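# Remove the cord from a bunch of flowers

## Task

Get the cord that is around the flowers off them completely, leaving every stem in its original shape and no bloom squashed.

## Robot and tools

Robot: two arms, left_arm and right_arm, each with a two-finger gripper and a wrist camera. Fixed cameras are cam_high and cam_low; wrist cameras are cam_left_wrist and cam_right_wrist. All images are 672x504.

Frames: the scene frame has its origin at table-top height, halfway between the nominal arm bases, with +z up, +x out over the table and left_arm on the +y side. The arm names do not match image left and right. Calibrated bases: left_arm at (-0.012, +0.304, 0) m, quat_wxyz (+1.000, 0, 0, -0.016); right_arm at (+0.003, -0.290, 0) m, quat_wxyz (+1.000, 0, 0, +0.005). Each arm reports its hand pose, velocities and targets in its own base frame. Fixed cameras and the table use the scene frame. On a gripper, the fingers point along its +z axis and close along its y axis. end_effector_position is the spot between the pads, about 1 cm behind the tips. Reported poses can be off by a few centimetres.

execute_actions(actions, cameras): actions is a list of actions. Each action is a table of at most 15 rows, and each row lasts one 1/30 s step. A shorter table repeats its last row until 15 steps are done. Every row holds 14 numbers in [-1, 1], always covering both arms: left_arm dx, dy, dz, rx, ry, rz, opening, then right_arm in the same order. The first six numbers of an arm are an offset, not a pose. They are measured along that arm's base axes from its Hand target as it stood when the action began, and the rotation turns about the Hand target's position. Rows do not add up; each one counts from that same starting point. A new action or call starts again from the current Hand target, so sending the same offset twice moves the arm twice. Scale: 1.0 is 0.6 m or 180 degrees. rx, ry, rz together form a single rotation vector. Opening is absolute: +1 is fully open (0.094 m) and -1 is shut. Six zeros re-request the current Hand target. A 0 in the opening slot commands half open, so to keep a gripper as it is, resend its present opening. An empty actions list returns the state plus all images. cameras takes a list of names, ["all"] or [].

move(target, speed, blend, opening_speed, grip_force, blocking, cameras): sends the grippers along straight paths. target is one 14-number row laid out as above, or a list of up to 15 such rows. Every row is an offset from the Hand targets at the start of the move, not from the row before it. speed is in m/s, from 0.002 to 2.9, default 0.25, and turning is capped at twice that value in rad/s. It can be one number or one per target. blend is a corner radius in metres; 0 means stopping at each point. opening_speed is the rate of opening change per second on the -1..1 scale, at least 0.2. grip_force is the force per finger pad in newtons, from 10 to 50; it stays set until changed. Below full force the fingers close slowly. The whole move is capped at 10 s. The result ends with a "move:" line giving the ending, such as done, off_target, moving, held or fault, plus any limits; limits=paced and limits=held are examples. done means at rest within 10 mm and 2 degrees of the target. Neither done nor off_target tells you anything about contact. Paths do not avoid obstacles or the other arm.

wait(seconds 0 to 10) lets time pass with the last commands held. stop() brakes a running move. zoom_image(camera, region=[x0, y0, x1, y1]) enlarges part of the latest image, measured in pixels from the top-left, at most 504 by 504. finished_scene(scene) ends the scene for good, with scene 1 or 2; the cord must stay off with the robot gone.

Result lines: end_effector_position (m) and end_effector_quat_wxyz are in the arm's base frame. Hand target is the last commanded pose after clipping, and the next offsets start from it. Tool commands lists each gripper command. grip_measured is the finger opening on the -1..1 scale, reading up to about 2.5 mm wide when empty. The last Joint positions value is the opening in metres. Joint velocities may appear as "within noise". Joint torques include the arm's own weight. Motor temperatures are also listed. Each step the controller limits orientation change to 40 degrees from the measured orientation. A gripper often stops short of its target because of friction or weight. Another command, even all zeros, asks for the target again; if it is still short, send the remaining gap as an offset.

Joint ranges (rad): waist -2.618 to 3.054, shoulder 0.000 to 3.142, elbow 0.000 to 3.142 (straight at 2.901), wrist pitch -1.571 to 1.571, wrist yaw -1.571 to 1.571, wrist roll -2.094 to 2.094.

Handling: stems and blooms deform easily. Lower grip_force and close gently using opening_speed. Once the pads touch, squeeze grows quickly and can jump to the full limit. To release, command an opening well above grip_measured. An arm that is blocked keeps pushing; to relieve it, command a target back beyond the gripper. Faster moves hit harder.

Avoid: anything falling off the table or being left off it, dropping or flinging parts, hard hits, arm-to-arm contact (including one gripper closing on the other's fingers), and strain on the wrist-camera cables, since cable contact counts as the hand touching. Do not route paths near an arm's own base. Loose objects may get nudged by outside pushes now and then. Watch motor heat: MOTOR HOT appears at 75 °C, a fold-away fault at 90 °C, and the arm goes limp at 100 °C. Holding loads, reaching far out or pushing against something heats the motors.

Each tool is called as a command line: name --argument value for each argument, lists and objects as JSON in quotes; but a table of rows of numbers goes row by row, as --pt "numbers of a row", without its own name.

## Session

execute_actions --actions '[]'

Scene clock: 0.00 s.
left_arm: end_effector_position=(+0.4530, -0.1600, +0.1879) grip_measured=+1.000 end_effector_quat_wxyz=(+0.606, -0.017, +0.763, -0.226) | right_arm: end_effector_position=(+0.3634, +0.0207, +0.1971) grip_measured=+1.000 end_effector_quat_wxyz=(+0.610, +0.135, +0.759, +0.183)
Joint positions: left_arm=[-0.346 1.619 0.726 0.729 -0.011 -0.382 0.094] | right_arm=[-0.003 1.048 0.387 0.47 -0.116 0.445 0.094]
Joint velocities: within noise
Joint torques (N m): no reading
Motor temperatures (°C): left_arm=[30 26 31 30 28 28 27] | right_arm=[27 27 29 27 30 29 29]
Heat: left arm: 31 °C; right arm: 30 °C.
Hand target: left_arm +0.4542, -0.1597, +0.1978; +0.616, -0.016, +0.755, -0.226 | right_arm +0.3647, +0.0213, +0.2071; +0.621, +0.128, +0.751, +0.183
Tool commands: left_gripper/opening=+1.0 right_gripper/opening=+1.0

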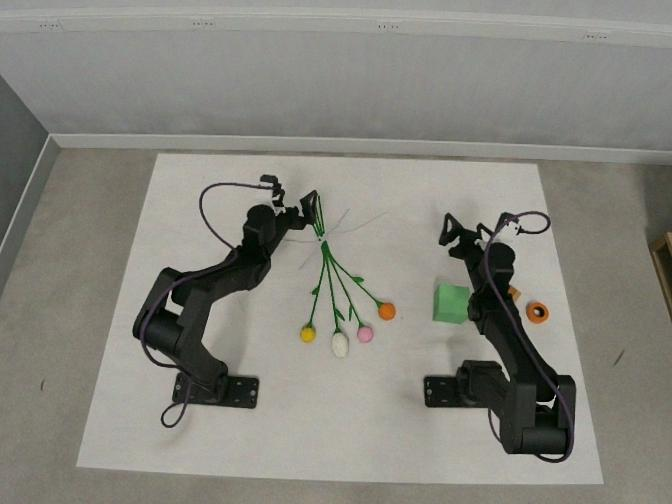

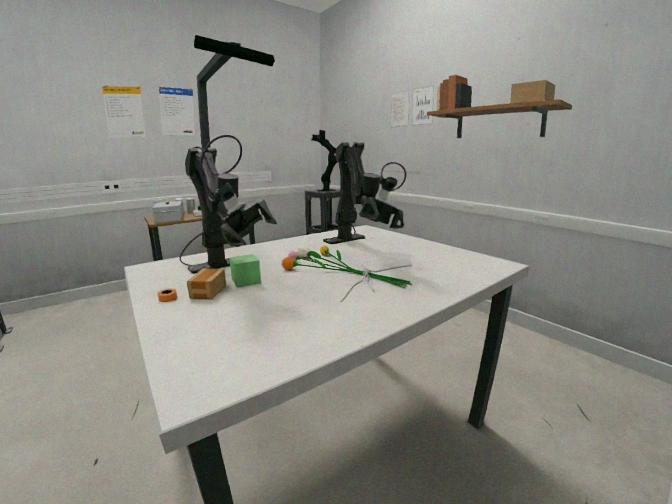

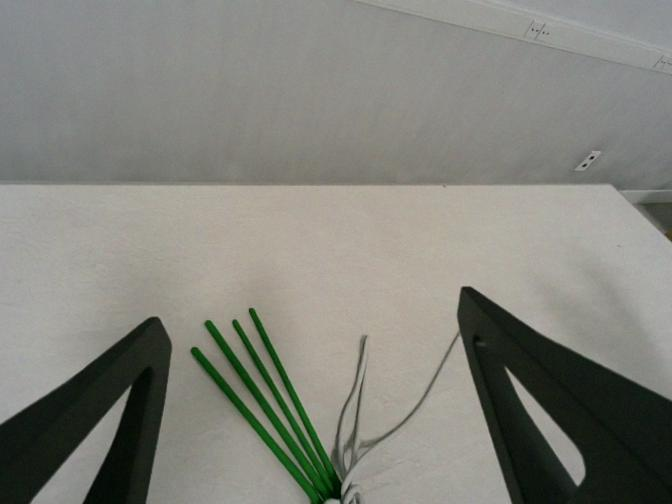

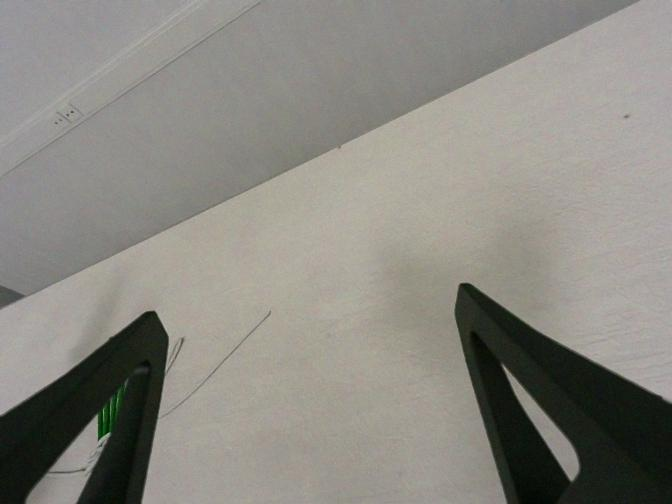

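zoom_image --camera "cam_high" --region '[270, 180, 410, 285]'

zoom_image --camera "cam_low" --region '[280, 220, 440, 340]'

zoom_image --camera "cam_left_wrist" --region '[240, 320, 480, 504]'

Scaled by 3.600 from the camera's 672x504 image, which has a finer 960x720 frame.

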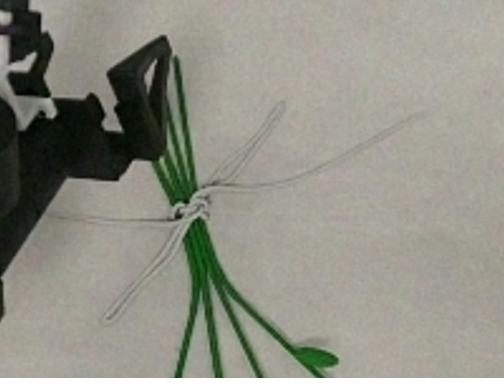

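Scaled by 3.150 from the camera's 672x504 image, which has a finer 960x720 frame.

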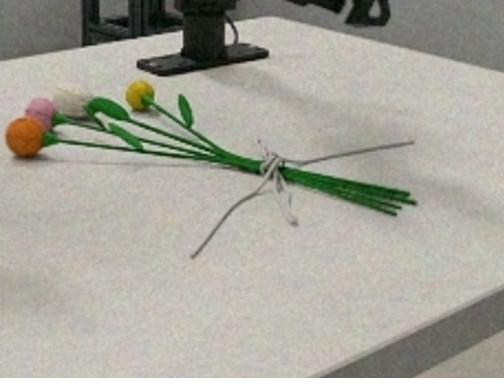

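Scaled by 2.100 from the camera's 672x504 image, which has a finer 960x720 frame.

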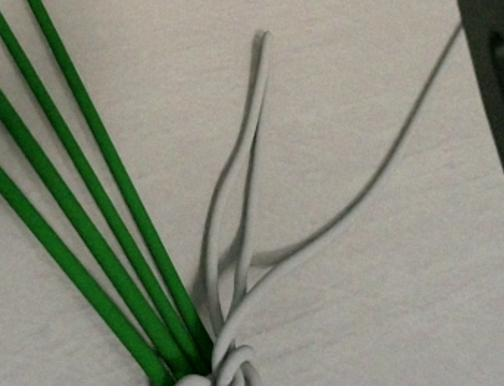

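move --target '[-0.033, 0.149, 0.004, -0.2082, 0.4495, 0.3945, 1, 0.2155, 0.3028, -0.0118, 0.1214, 0.4416, -0.203, 1]' --cameras '["all"]'

Scene clock: 19.83 s.
left_arm: end_effector_position=(+0.4362, -0.0725, +0.2065) grip_measured=+1.000 end_effector_quat_wxyz=(-0.066, +0.697, -0.708, +0.092) | right_arm: end_effector_position=(+0.4900, +0.2049, +0.2002) grip_measured=+1.000 end_effector_quat_wxyz=(+0.118, +0.511, +0.835, +0.166)
Joint positions: left_arm=[-0.167 2.117 2.312 -1.539 0.001 -1.723 0.094] | right_arm=[0.393 2.463 2.838 -1.536 -0.003 1.493 0.094]
Joint torques (N m): left_arm=[0.4 -9.73 5.86 0.62 0.04 -0.12] | right_arm=[-0.51 -10.1 9.17 0.75 0.01 0.07]
Heat: left arm: 32 °C; right arm: 30 °C.
Hand target: left_arm +0.4344, -0.0705, +0.2003; +0.000, +0.708, -0.707, +0.000 | right_arm +0.4941, +0.2028, +0.2001; +0.000, +0.527, +0.850, +0.000
Off the commanded pose: left_arm 0.007 m, 13 deg | right_arm 0.004 m, 23 deg.
elbow stopped short (right arm): the move would have taken joint 3 (elbow) straighter than the controller allows.
joint sent to its limit (left arm) — joint 4 (wrist pitch), lower limit. The joint targets are off in orientation, not in position.
move: off_target (left_arm, right_arm)
camera_calibration:
cam_left_wrist: T_world_to_cam=[[0.953628, -0.0881566, 0.287787, -0.48937], [-0.251527, -0.758549, 0.601114, -0.0456062], [0.165308, -0.645625, -0.745547, 0.160912], [0, 0, 0, 1]] pos_world=[0.428606, 0.0261533, 0.288216]
cam_right_wrist: T_world_to_cam=[[-0.858195, -0.370842, -0.354933, 0.560681], [-0.513304, 0.626052, 0.587007, 0.0256932], [0.00451909, 0.685955, -0.72763, 0.120634], [0, 0, 0, 1]] pos_world=[0.493817, 0.10909, 0.271699]

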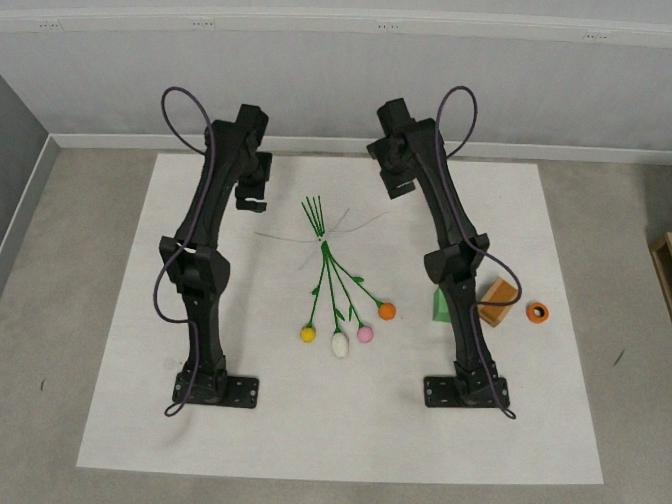

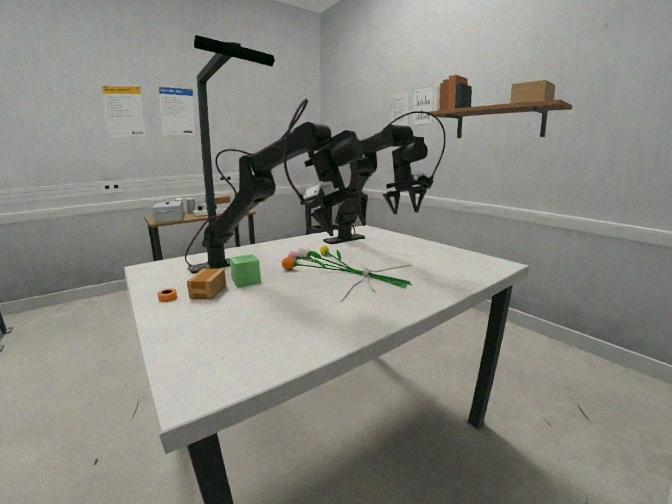

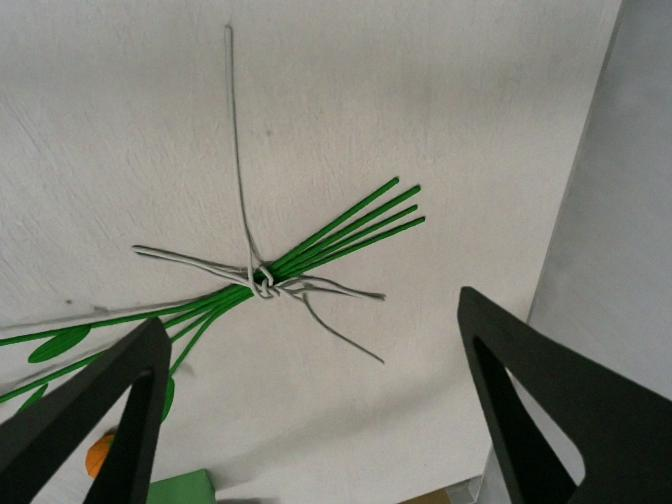

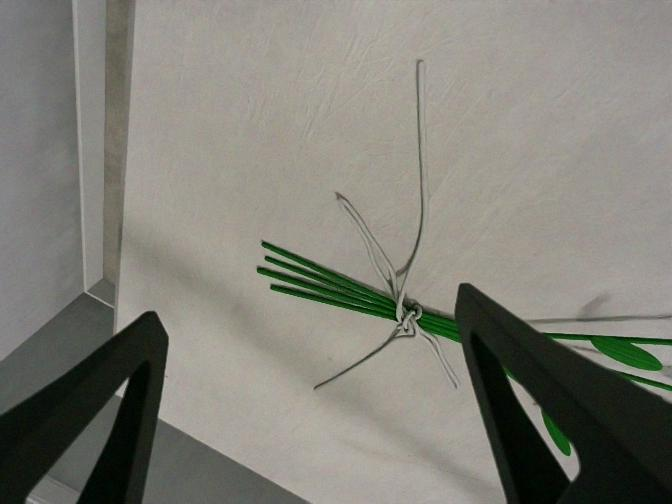

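move --target '[0.0, 0.0142, -0.2333, 0,0,0, 1, -0.002, 0.0242, -0.2333, 0,0,0, 1]' --cameras '["all"]'

Scene clock: 27.13 s.
left_arm: end_effector_position=(+0.4317, -0.0641, +0.0727) grip_measured=+1.000 end_effector_quat_wxyz=(-0.003, +0.707, -0.707, +0.006) | right_arm: end_effector_position=(+0.4891, +0.2142, +0.0562) grip_measured=+1.000 end_effector_quat_wxyz=(+0.035, +0.522, +0.850, +0.055)
Joint positions: left_arm=[-0.149 2.227 1.969 -1.299 0.003 -1.72 0.094] | right_arm=[0.409 2.743 2.84 -1.536 -0.006 1.511 0.094]
Joint torques (N m): left_arm=[0.49 -10.52 4.83 0.64 0.02 0.03] | right_arm=[0.44 -12.27 9.32 0.38 0.02 0.1]
Heat: left arm: 32 °C; right arm: 30 °C.
Hand target: left_arm +0.4345, -0.0618, +0.0603; +0.000, +0.708, -0.707, +0.000 | right_arm +0.4929, +0.2174, +0.0601; +0.000, +0.527, +0.850, +0.000
Off the commanded pose: left_arm 0.013 m, 1 deg | right_arm 0.006 m, 8 deg.
elbow stopped short (right arm): the move would have taken joint 3 (elbow) straighter than the controller allows.
move: off_target (left_arm, right_arm)
camera_calibration:
cam_left_wrist: T_world_to_cam=[[0.993746, -0.0798041, 0.078105, -0.447405], [-0.111023, -0.781017, 0.614562, -0.0229597], [0.0119567, -0.61939, -0.784992, 0.138036], [0, 0, 0, 1]] pos_world=[0.440407, 0.0318614, 0.157412]
cam_right_wrist: T_world_to_cam=[[-0.916087, -0.392025, -0.084266, 0.529879], [-0.353058, 0.688968, 0.632988, 0.00949842], [-0.190091, 0.609623, -0.769562, 0.123369], [0, 0, 0, 1]] pos_world=[0.512221, 0.125973, 0.133579]

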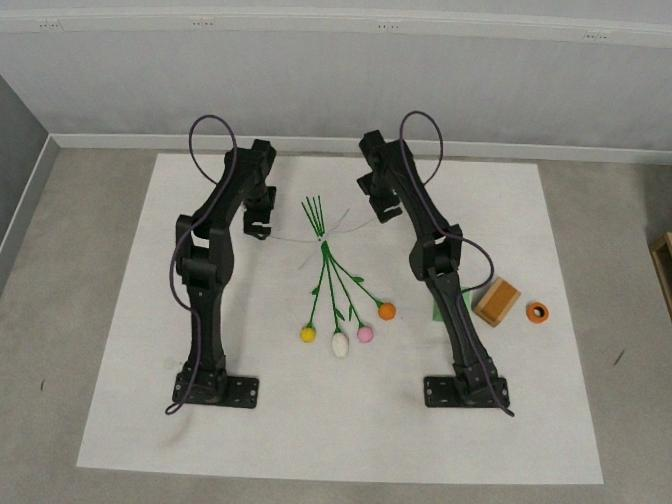

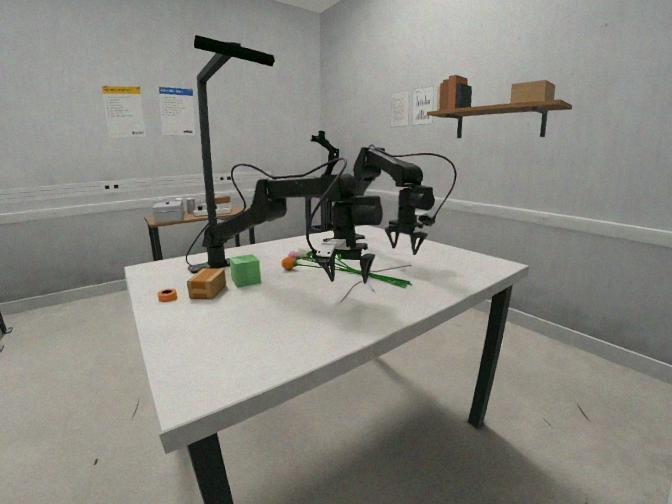

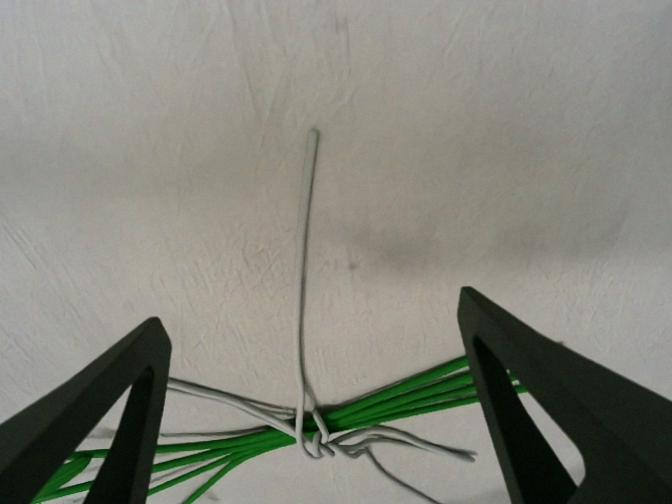

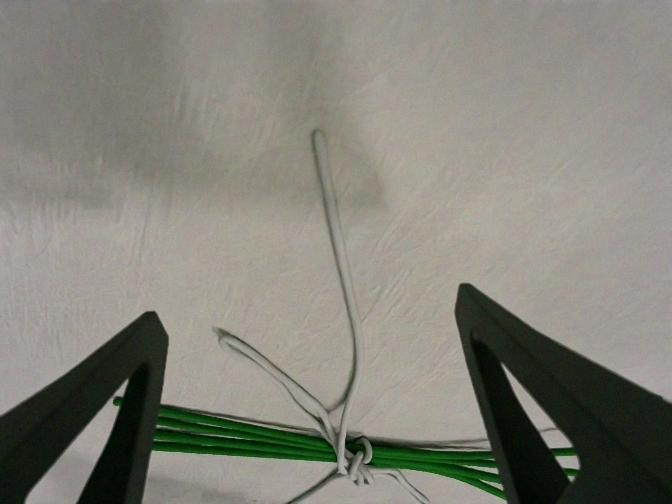

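move --target '[0.0, 0.0, -0.0667, 0,0,0, 1, 0.0, 0.0, -0.05, 0,0,0, 1]' --speed 0.1 --cameras '["cam_left_wrist","cam_right_wrist","cam_low"]'

Scene clock: 29.80 s.
left_arm: end_effector_position=(+0.4354, -0.0646, +0.0385) grip_measured=+1.000 end_effector_quat_wxyz=(-0.008, +0.707, -0.707, +0.012) | right_arm: end_effector_position=(+0.4858, +0.2128, +0.0318) grip_measured=+1.000 end_effector_quat_wxyz=(+0.022, +0.523, +0.851, +0.036)
Joint positions: left_arm=[-0.149 2.239 1.852 -1.155 0.003 -1.72 0.094] | right_arm=[0.409 2.79 2.84 -1.536 -0.006 1.511 0.094]
Joint torques (N m): left_arm=[0.47 -9.85 4.37 0.7 0.03 0.04] | right_arm=[0.44 -11.62 9.36 0.48 0.03 0.11]
Heat: left arm: 32 °C; right arm: 31 °C.
Hand target: left_arm +0.4344, -0.0618, +0.0202; +0.000, +0.708, -0.707, +0.000 | right_arm +0.4929, +0.2174, +0.0301; +0.000, +0.527, +0.850, +0.000
Off the commanded pose: left_arm 0.018 m, 2 deg | right_arm 0.009 m, 5 deg.
elbow stopped short (right arm): the move would have taken joint 3 (elbow) straighter than the controller allows.
move: off_target (left_arm, right_arm)
camera_calibration:
cam_left_wrist: T_world_to_cam=[[0.992416, -0.0796716, 0.0936117, -0.448424], [-0.120557, -0.779593, 0.614573, 0.00226276], [0.0240151, -0.621198, -0.783286, 0.105491], [0, 0, 0, 1]] pos_world=[0.442762, 0.0315681, 0.123217]
cam_right_wrist: T_world_to_cam=[[-0.918746, -0.393143, -0.036666, 0.524315], [-0.325292, 0.700993, 0.634661, 0.00864901], [-0.22381, 0.59502, -0.77192, 0.124396], [0, 0, 0, 1]] pos_world=[0.512367, 0.12605, 0.109759]
Images, in order (width x height): cam_low 672x504, cam_left_wrist 672x504, cam_right_wrist 672x504.

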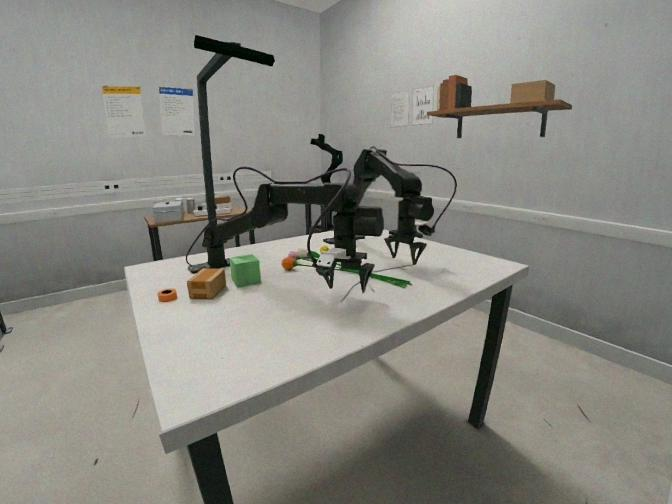

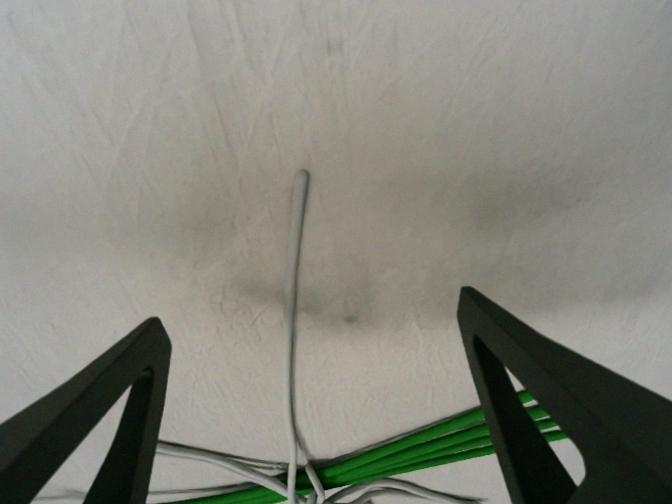

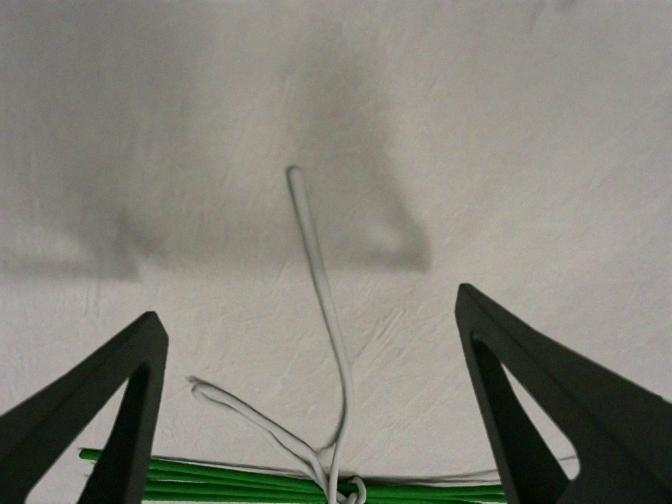

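move --target '[0.0, 0.0, -0.03, 0,0,0, 1, 0.0, 0.0, -0.0167, 0,0,0, 1]' --speed 0.05 --cameras '["cam_left_wrist","cam_right_wrist"]'

zoom_image --camera "cam_left_wrist" --region '[100, 150, 540, 440]'

Scene clock: 32.33 s.
left_arm: end_effector_position=(+0.4370, -0.0649, +0.0219) grip_measured=+1.000 end_effector_quat_wxyz=(-0.009, +0.707, -0.707, +0.014) | right_arm: end_effector_position=(+0.4861, +0.2129, +0.0231) grip_measured=+1.000 end_effector_quat_wxyz=(+0.019, +0.523, +0.851, +0.032)
Joint positions: left_arm=[-0.149 2.254 1.81 -1.094 0.003 -1.72 0.094] | right_arm=[0.409 2.807 2.84 -1.529 -0.006 1.511 0.094]
Joint torques (N m): left_arm=[0.31 -9.91 4.23 0.73 0.01 0.08] | right_arm=[0.43 -11.51 9.36 0.46 0.02 0.1]
Heat: left arm: 32 °C; right arm: 31 °C.
Hand target: left_arm +0.4344, -0.0618, +0.0022; +0.000, +0.708, -0.707, +0.000 | right_arm +0.4929, +0.2174, +0.0202; +0.000, +0.527, +0.850, +0.000
Off the commanded pose: left_arm 0.020 m, 2 deg | right_arm 0.009 m, 4 deg.
elbow stopped short (right arm): the move would have taken joint 3 (elbow) straighter than the controller allows.
move: off_target (left_arm, right_arm)
camera_calibration:
cam_left_wrist: T_world_to_cam=[[0.992025, -0.079619, 0.0977106, -0.448419], [-0.123071, -0.779199, 0.614575, 0.0136301], [0.0272041, -0.621699, -0.782783, 0.090803], [0, 0, 0, 1]] pos_world=[0.444051, 0.0313699, 0.106518]
cam_right_wrist: T_world_to_cam=[[-0.919025, -0.393264, -0.0271464, 0.524262], [-0.319738, 0.703379, 0.634843, 0.0109195], [-0.230567, 0.592116, -0.772164, 0.121678], [0, 0, 0, 1]] pos_world=[0.513356, 0.126445, 0.101255]
Images, in order (width x height): cam_left_wrist 672x504, cam_right_wrist 672x504.

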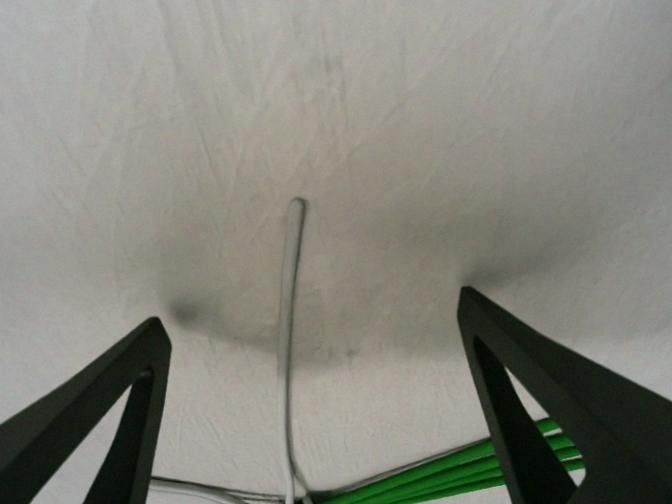

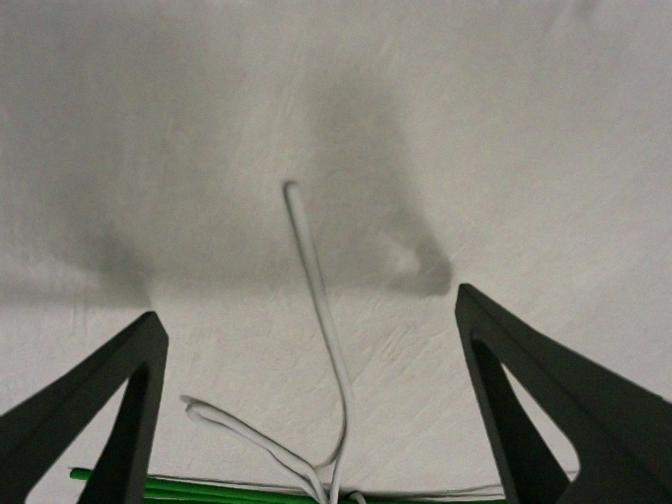

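Scaled by 1.145 from the camera's 672x504 image, which has a finer 960x720 frame.

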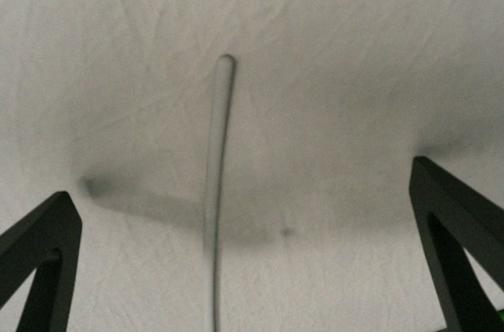

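move --target '[0.0, 0.0, -0.0067, 0,0,0, 1, 0.0, 0.0, -0.0067, 0,0,0, 1]' --speed 0.03 --cameras '["cam_left_wrist","cam_right_wrist"]'

Scene clock: 35.27 s.
left_arm: end_effector_position=(+0.4381, -0.0650, +0.0204) grip_measured=+1.000 end_effector_quat_wxyz=(-0.011, +0.707, -0.707, +0.016) | right_arm: end_effector_position=(+0.4863, +0.2130, +0.0201) grip_measured=+1.000 end_effector_quat_wxyz=(+0.018, +0.523, +0.851, +0.031)
Joint positions: left_arm=[-0.149 2.254 1.803 -1.081 0.003 -1.72 0.094] | right_arm=[0.409 2.814 2.84 -1.526 -0.006 1.511 0.094]
Joint torques (N m): left_arm=[0.29 -9.42 3.92 0.72 0.03 0.05] | right_arm=[0.46 -11.36 9.35 0.45 0.03 0.1]
Heat: left arm: 32 °C; right arm: 31 °C.
Hand target: left_arm +0.4344, -0.0618, -0.0018; +0.000, +0.708, -0.707, +0.000 | right_arm +0.4929, +0.2174, +0.0160; +0.000, +0.527, +0.850, +0.000
Off the commanded pose: left_arm 0.023 m, 2 deg | right_arm 0.009 m, 4 deg.
elbow stopped short (right arm): the move would have taken joint 3 (elbow) straighter than the controller allows.
move: off_target (left_arm, right_arm)
camera_calibration:
cam_left_wrist: T_world_to_cam=[[0.99145, -0.0795235, 0.103459, -0.4492], [-0.126584, -0.778657, 0.614548, 0.0161564], [0.0316882, -0.62239, -0.782066, 0.0874278], [0, 0, 0, 1]] pos_world=[0.444634, 0.0312725, 0.104919]
cam_right_wrist: T_world_to_cam=[[-0.919101, -0.393279, -0.0241893, 0.524371], [-0.31801, 0.704147, 0.63486, 0.0118884], [-0.232644, 0.591193, -0.772248, 0.12045], [0, 0, 0, 1]] pos_world=[0.513753, 0.126644, 0.0981541]
Images, in order (width x height): cam_left_wrist 672x504, cam_right_wrist 672x504.

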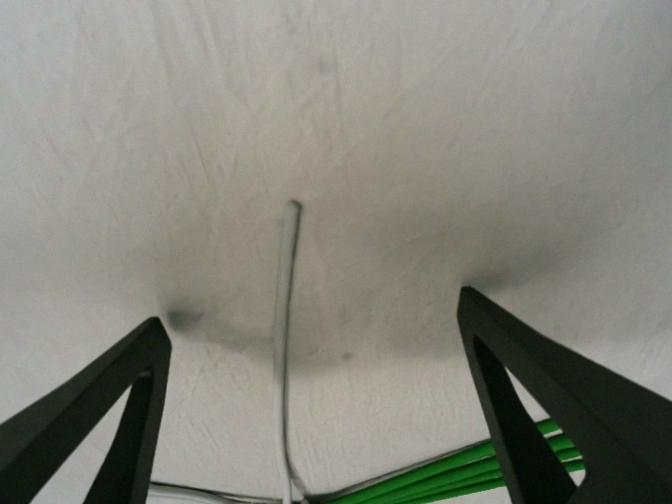

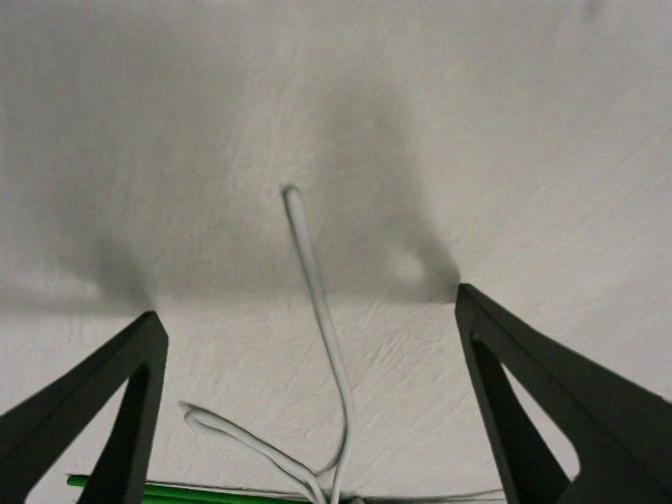

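move --target '[0.0, 0.0, -0.01, 0,0,0, 1, 0.0, 0.0, -0.0067, 0,0,0, 1]' --speed 0.03 --cameras '["cam_left_wrist","cam_right_wrist"]'

Scene clock: 38.17 s.
left_arm: end_effector_position=(+0.4376, -0.0653, +0.0166) grip_measured=+1.000 end_effector_quat_wxyz=(-0.010, +0.707, -0.707, +0.017) | right_arm: end_effector_position=(+0.4865, +0.2131, +0.0174) grip_measured=+1.000 end_effector_quat_wxyz=(+0.017, +0.523, +0.851, +0.030)
Joint positions: left_arm=[-0.149 2.256 1.791 -1.068 0.004 -1.72 0.094] | right_arm=[0.409 2.819 2.84 -1.523 -0.006 1.511 0.094]
Joint torques (N m): left_arm=[0.49 -9.28 3.93 0.76 0 0.05] | right_arm=[0.44 -11.19 9.36 0.45 0.03 0.1]
Heat: left arm: 32 °C; right arm: 31 °C.
Hand target: left_arm +0.4345, -0.0618, -0.0077; +0.000, +0.708, -0.707, +0.000 | right_arm +0.4929, +0.2173, +0.0120; +0.000, +0.527, +0.850, +0.000
Off the commanded pose: left_arm 0.025 m, 2 deg | right_arm 0.009 m, 4 deg.
elbow stopped short (right arm): the move would have taken joint 3 (elbow) straighter than the controller allows.
move: off_target (left_arm, right_arm)
camera_calibration:
cam_left_wrist: T_world_to_cam=[[0.991501, -0.0793843, 0.103075, -0.448298], [-0.126283, -0.777776, 0.615725, 0.0181362], [0.0312906, -0.623509, -0.78119, 0.0844554], [0, 0, 0, 1]] pos_world=[0.444135, 0.0311767, 0.101017]
cam_right_wrist: T_world_to_cam=[[-0.919161, -0.393278, -0.0218028, 0.524554], [-0.316591, 0.704729, 0.634923, 0.0127164], [-0.234336, 0.590499, -0.772268, 0.119376], [0, 0, 0, 1]] pos_world=[0.51415, 0.126843, 0.0955534]
Images, in order (width x height): cam_left_wrist 672x504, cam_right_wrist 672x504.

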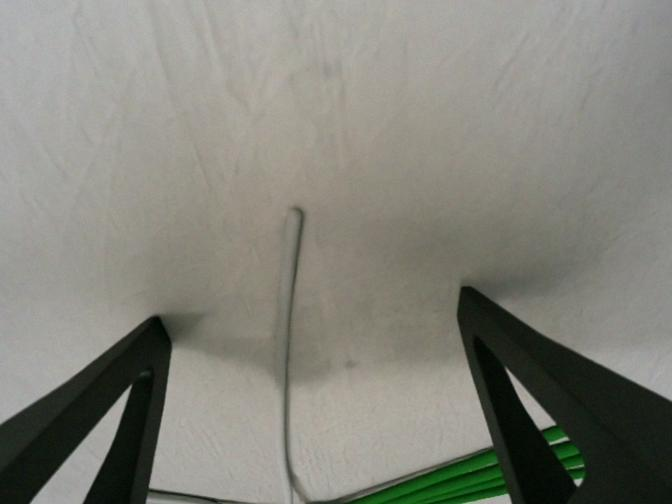

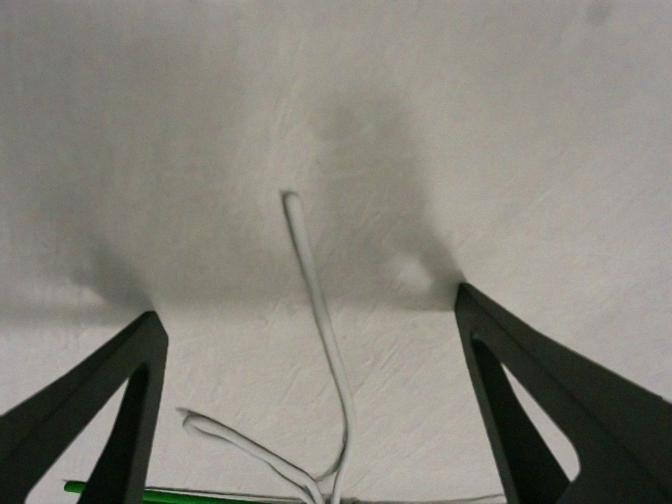

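move --target '[0.0, 0.0, -0.006, 0,0,0, 1, 0.0, 0.0, -0.006, 0,0,0, 1]' --speed 0.03 --cameras '["cam_left_wrist","cam_right_wrist"]'

Scene clock: 40.90 s.
left_arm: end_effector_position=(+0.4375, -0.0652, +0.0162) grip_measured=+1.000 end_effector_quat_wxyz=(-0.010, +0.707, -0.707, +0.017) | right_arm: end_effector_position=(+0.4865, +0.2131, +0.0172) grip_measured=+1.000 end_effector_quat_wxyz=(+0.017, +0.523, +0.851, +0.030)
Joint positions: left_arm=[-0.149 2.256 1.79 -1.066 0.004 -1.72 0.094] | right_arm=[0.409 2.819 2.84 -1.523 -0.006 1.511 0.094]
Joint torques (N m): left_arm=[0.49 -9.06 3.37 0.9 0.03 0.04] | right_arm=[0.44 -10.71 9.37 0.48 0.03 0.1]
Motor temperatures (°C): left_arm=[30 28 32 31 28 28 27] | right_arm=[27 32 31 28 30 29 29]
Heat: left arm: 32 °C; right arm: 32 °C.
Hand target: left_arm +0.4344, -0.0618, -0.0114; +0.000, +0.708, -0.707, +0.000 | right_arm +0.4929, +0.2174, +0.0085; +0.000, +0.527, +0.850, +0.000
Off the commanded pose: left_arm 0.028 m, 2 deg | right_arm 0.012 m, 4 deg.
elbow stopped short (right arm): the move would have taken joint 3 (elbow) straighter than the controller allows.
move: off_target (left_arm, right_arm)
camera_calibration:
cam_left_wrist: T_world_to_cam=[[0.991501, -0.0793843, 0.103075, -0.448257], [-0.126283, -0.777776, 0.615725, 0.0183825], [0.0312906, -0.623509, -0.78119, 0.0841429], [0, 0, 0, 1]] pos_world=[0.444135, 0.0311767, 0.100617]
cam_right_wrist: T_world_to_cam=[[-0.919158, -0.393302, -0.0214831, 0.524521], [-0.316439, 0.704849, 0.634865, 0.0127562], [-0.234552, 0.59034, -0.772324, 0.119358], [0, 0, 0, 1]] pos_world=[0.51415, 0.126842, 0.0953529]
Images, in order (width x height): cam_left_wrist 672x504, cam_right_wrist 672x504.

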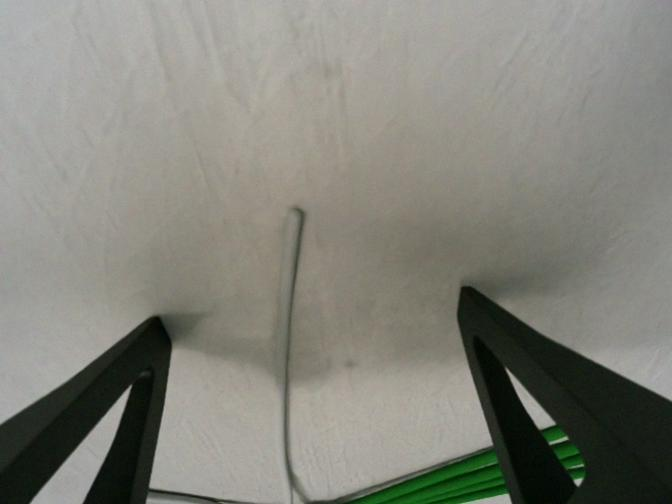

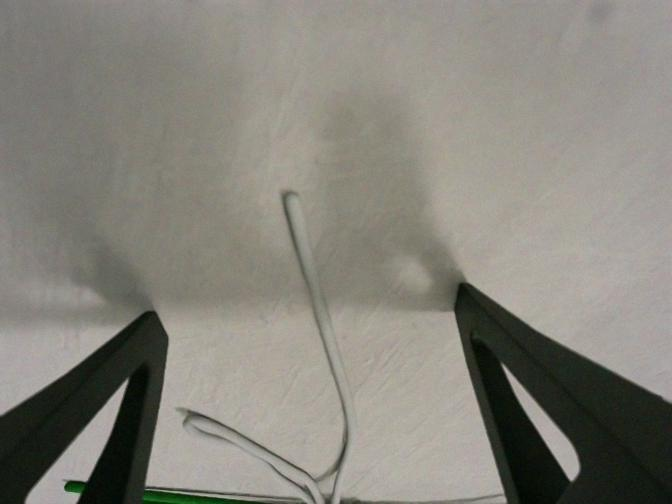

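move --target '[0.0, 0.0, 0.004, 0,0,0, -1, 0.0, 0.0, 0.004, 0,0,0, -1]' --speed 0.03 --opening_speed 1.0 --cameras '["cam_left_wrist","cam_right_wrist"]'

Scene clock: 44.30 s.
left_arm: end_effector_position=(+0.4341, -0.0653, +0.0150) grip_measured=-0.950 end_effector_quat_wxyz=(-0.005, +0.707, -0.707, +0.013) | right_arm: end_effector_position=(+0.4866, +0.2131, +0.0161) grip_measured=-0.962 end_effector_quat_wxyz=(+0.017, +0.523, +0.851, +0.029)
Joint positions: left_arm=[-0.149 2.256 1.785 -1.074 0.007 -1.72 0.002] | right_arm=[0.409 2.822 2.84 -1.521 -0.006 1.511 0.002]
Joint torques (N m): left_arm=[0.23 -9.16 4.07 0.87 -0.04 0.05] | right_arm=[0.44 -11.23 9.36 0.45 0.02 0.1]
Heat: left arm: 32 °C; right arm: 32 °C.
Hand target: left_arm +0.4344, -0.0618, -0.0089; +0.000, +0.708, -0.707, +0.000 | right_arm +0.4929, +0.2174, +0.0109; +0.000, +0.527, +0.850, +0.000
Off the commanded pose: left_arm 0.024 m, 2 deg | right_arm 0.009 m, 4 deg.
elbow stopped short (right arm): the move would have taken joint 3 (elbow) straighter than the controller allows.
move: off_target (left_arm, right_arm)
camera_calibration:
cam_left_wrist: T_world_to_cam=[[0.992716, -0.079317, 0.0906796, -0.445078], [-0.118554, -0.777011, 0.618223, 0.0152672], [0.0214234, -0.62447, -0.780755, 0.0874656], [0, 0, 0, 1]] pos_world=[0.441772, 0.0311802, 0.0992101]
cam_right_wrist: T_world_to_cam=[[-0.919153, -0.393355, -0.0207126, 0.524611], [-0.316014, 0.704999, 0.63491, 0.013276], [-0.235143, 0.590125, -0.772308, 0.118885], [0, 0, 0, 1]] pos_world=[0.514348, 0.126842, 0.0942529]
Images, in order (width x height): cam_left_wrist 672x504, cam_right_wrist 672x504.

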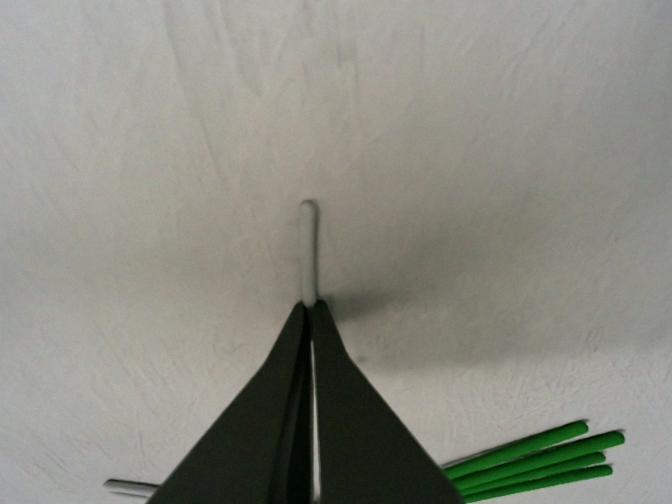

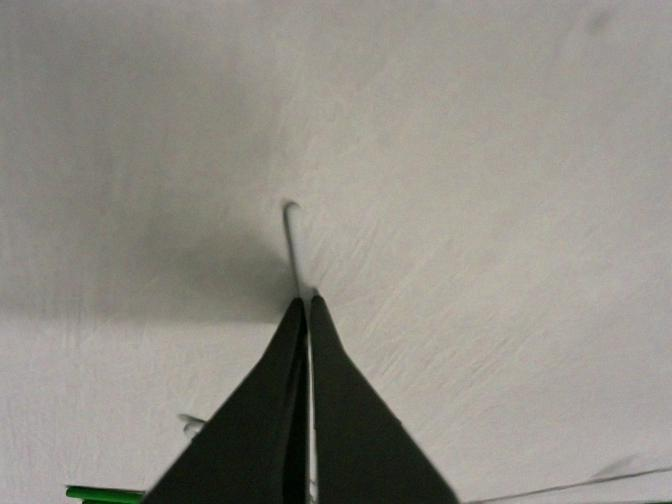

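move --pt "0.0 0.0 0.02 0 0 0 -1 0.0 0.0 0.02 0 0 0 -1" --pt "0.0 0.08 0.03 0 0 0 -1 0.02 -0.08 0.03 0 0 0 -1" --speed 0.05 --blend 0.005 --cameras '["all"]'

Scene clock: 48.40 s.
left_arm: end_effector_position=(+0.4378, -0.0333, +0.0153) grip_measured=-0.950 end_effector_quat_wxyz=(+0.013, +0.701, -0.712, +0.029) | right_arm: end_effector_position=(+0.5012, +0.1739, +0.0160) grip_measured=-0.962 end_effector_quat_wxyz=(+0.016, +0.526, +0.850, +0.029)
Joint positions: left_arm=[-0.054 2.256 1.785 -1.074 0.058 -1.611 0.002] | right_arm=[0.328 2.822 2.84 -1.524 -0.012 1.438 0.002]
Joint torques (N m): left_arm=[1.58 -11.55 5.22 0.4 -0.49 0.08] | right_arm=[-0.66 -13.93 9.35 0.09 0.08 -0.06]
Heat: left arm: 32 °C; right arm: 32 °C.
Hand target: left_arm +0.4344, -0.0140, +0.0091; +0.000, +0.708, -0.707, +0.000 | right_arm +0.5049, +0.1694, +0.0289; +0.000, +0.527, +0.850, +0.000
Off the commanded pose: left_arm 0.021 m, 4 deg | right_arm 0.014 m, 4 deg.
elbow stopped short (right arm): the move would have taken joint 3 (elbow) straighter than the controller allows.
move: off_target (left_arm, right_arm)
camera_calibration:
cam_left_wrist: T_world_to_cam=[[0.991475, -0.0907693, 0.0934783, -0.446158], [-0.129899, -0.74461, 0.654739, 0.0459502], [0.0101747, -0.6613, -0.750053, 0.110831], [0, 0, 0, 1]] pos_world=[0.447196, 0.0670101, 0.09475]
cam_right_wrist: T_world_to_cam=[[-0.921946, -0.386885, -0.018333, 0.522787], [-0.309339, 0.707018, 0.635952, 0.041831], [-0.233079, 0.591984, -0.771511, 0.143973], [0, 0, 0, 1]] pos_world=[0.528478, 0.0874537, 0.0940586]

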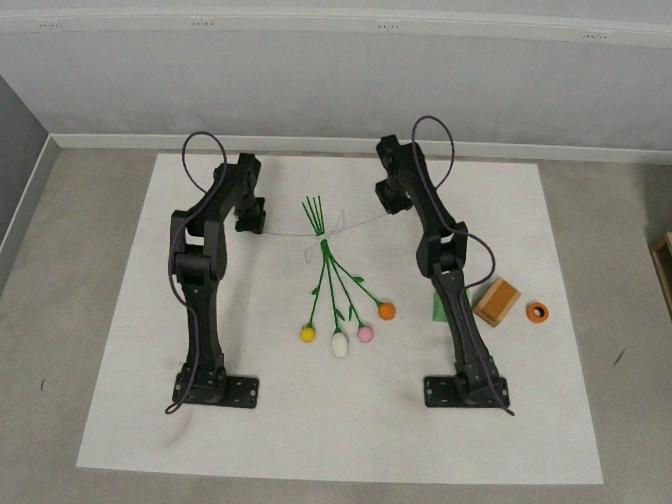

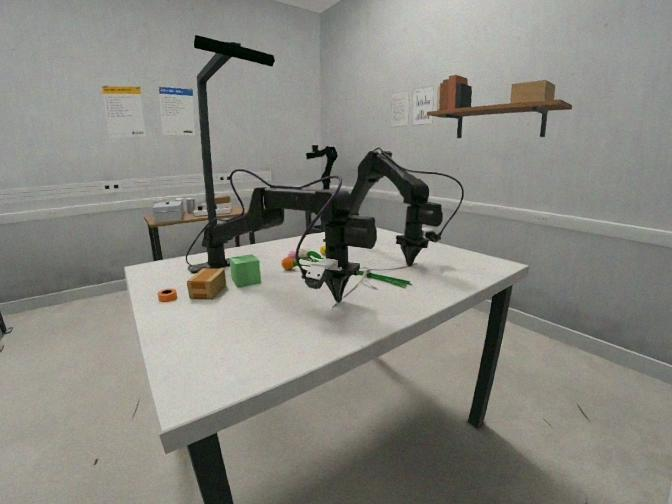

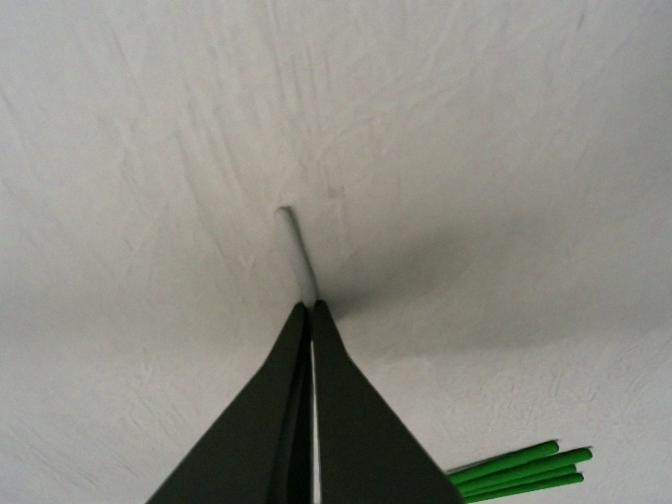

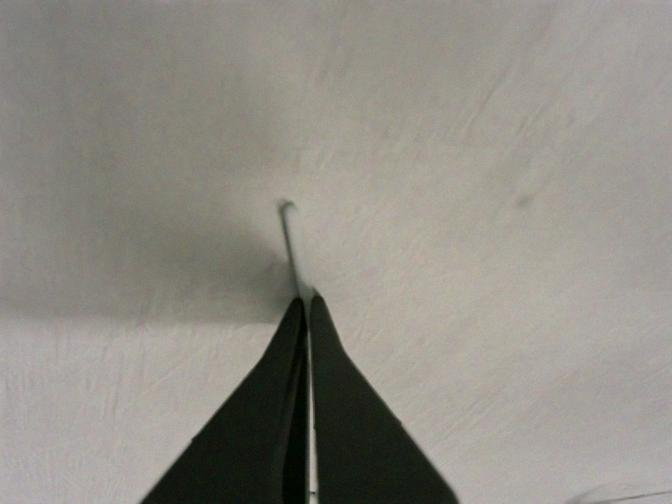

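zoom_image --camera "cam_high" --region '[250, 180, 400, 290]'

zoom_image --camera "cam_low" --region '[300, 220, 440, 325]'

Scaled by 3.360 from the camera's 672x504 image, which has a finer 960x720 frame.

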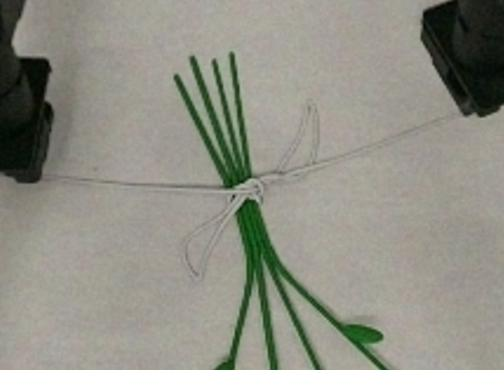

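Scaled by 3.600 from the camera's 672x504 image, which has a finer 960x720 frame.

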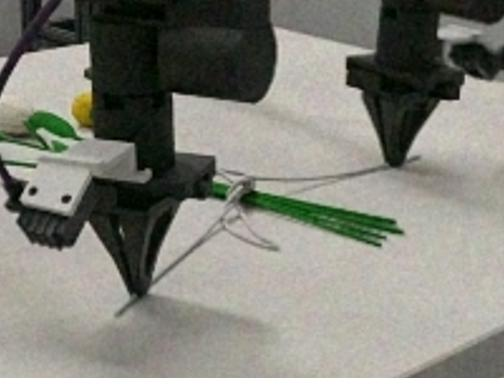

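move --target '[0.0, 0.1, 0.02, 0,0,0, -1, 0.015, -0.1, 0.01, 0,0,0, -1]' --speed 0.05 --cameras '["cam_high"]'

zoom_image --camera "cam_high" --region '[250, 180, 400, 290]'

Scene clock: 51.87 s.
left_arm: end_effector_position=(+0.4310, +0.0395, +0.0186) grip_measured=-0.950 end_effector_quat_wxyz=(+0.011, +0.708, -0.706, +0.012) | right_arm: end_effector_position=(+0.5125, +0.1162, +0.0158) grip_measured=-0.962 end_effector_quat_wxyz=(+0.010, +0.526, +0.850, +0.022)
Joint positions: left_arm=[0.102 2.256 1.8 -1.117 0.032 -1.473 0.002] | right_arm=[0.215 2.822 2.84 -1.544 -0.018 1.324 0.002]
Joint torques (N m): left_arm=[0.25 -11.75 7.36 0.3 -0.26 0.08] | right_arm=[-0.68 -16.01 6.69 0.08 0.14 -0.07]
Heat: left arm: 32 °C; right arm: 32 °C.
Hand target: left_arm +0.4344, +0.0460, +0.0210; +0.000, +0.708, -0.707, +0.000 | right_arm +0.5139, +0.1095, +0.0349; +0.000, +0.527, +0.850, +0.000
Off the commanded pose: left_arm 0.008 m, 2 deg | right_arm 0.020 m, 3 deg.
elbow stopped short (right arm): the move would have taken joint 3 (elbow) straighter than the controller allows.
joint sent to its limit (right arm) — joint 4 (wrist pitch), lower limit. The joint targets are off in orientation, not in position.
move: off_target (right_arm)
Images, in order (width x height): cam_high 672x504.

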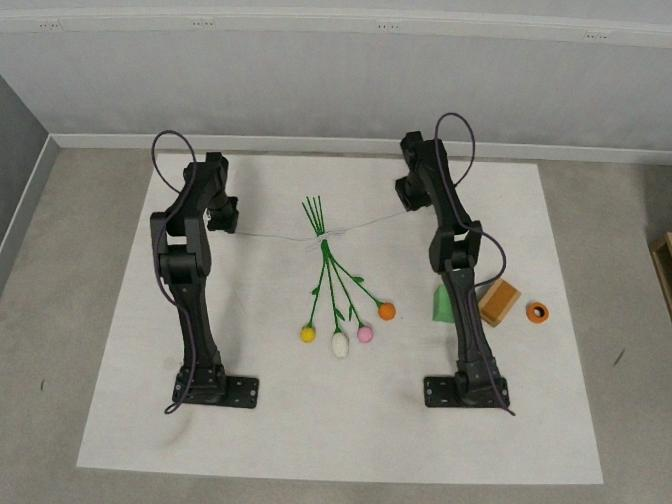

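Scaled by 3.360 from the camera's 672x504 image, which has a finer 960x720 frame.

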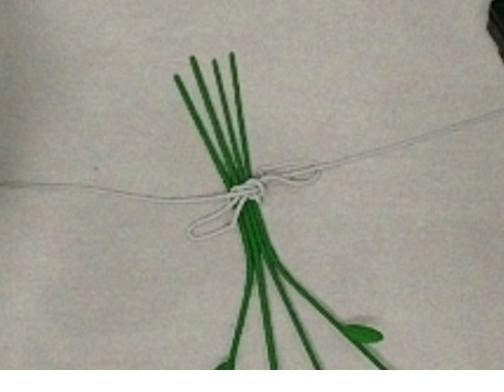

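move --target '[0.0, 0.08, 0.01, 0,0,0, -1, 0.0, -0.1, 0.0, 0,0,0, -1]' --speed 0.05 --cameras '["cam_high"]'

zoom_image --camera "cam_high" --region '[250, 180, 400, 290]'

Scene clock: 55.03 s.
left_arm: end_effector_position=(+0.4341, +0.0868, +0.0360) grip_measured=-0.950 end_effector_quat_wxyz=(-0.002, +0.707, -0.707, +0.020) | right_arm: end_effector_position=(+0.5154, +0.0566, +0.0156) grip_measured=-0.962 end_effector_quat_wxyz=(+0.002, +0.526, +0.850, +0.014)
Joint positions: left_arm=[0.207 2.256 1.87 -1.16 0.03 -1.365 0.002] | right_arm=[0.101 2.796 2.789 -1.544 -0.02 1.209 0.002]
Joint torques (N m): left_arm=[0.4 -9.94 7.47 0.37 -0.23 0.05] | right_arm=[-0.68 -16.43 5.72 0.05 0.16 -0.08]
Heat: left arm: 32 °C; right arm: 33 °C.
Hand target: left_arm +0.4344, +0.0940, +0.0270; +0.000, +0.708, -0.707, +0.000 | right_arm +0.5139, +0.0493, +0.0349; +0.000, +0.527, +0.850, +0.000
Off the commanded pose: left_arm 0.012 m, 2 deg | right_arm 0.021 m, 2 deg.
joint sent to its limit (right arm) — joint 4 (wrist pitch), lower limit. The joint targets still meet the commanded pose.
move: off_target (left_arm, right_arm)
Images, in order (width x height): cam_high 672x504.

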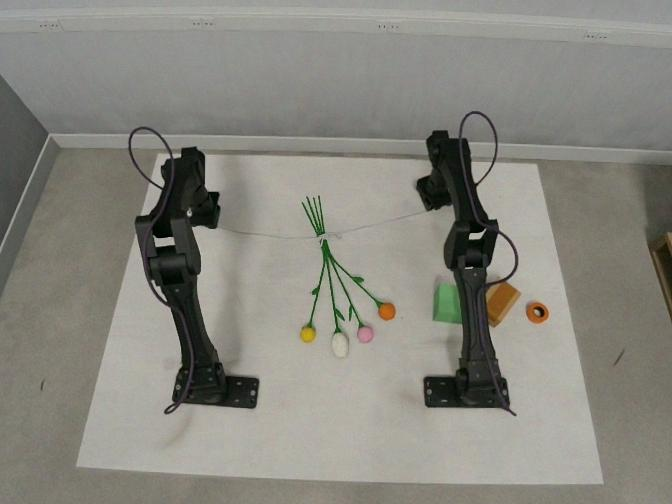

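Scaled by 3.360 from the camera's 672x504 image, which has a finer 960x720 frame.

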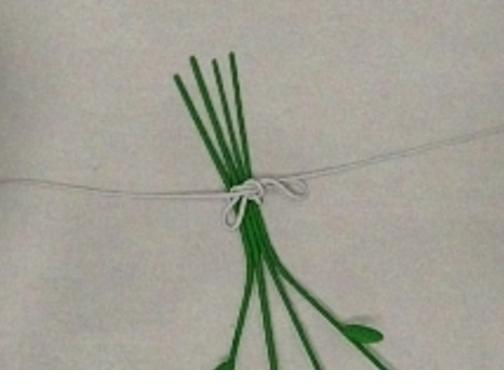

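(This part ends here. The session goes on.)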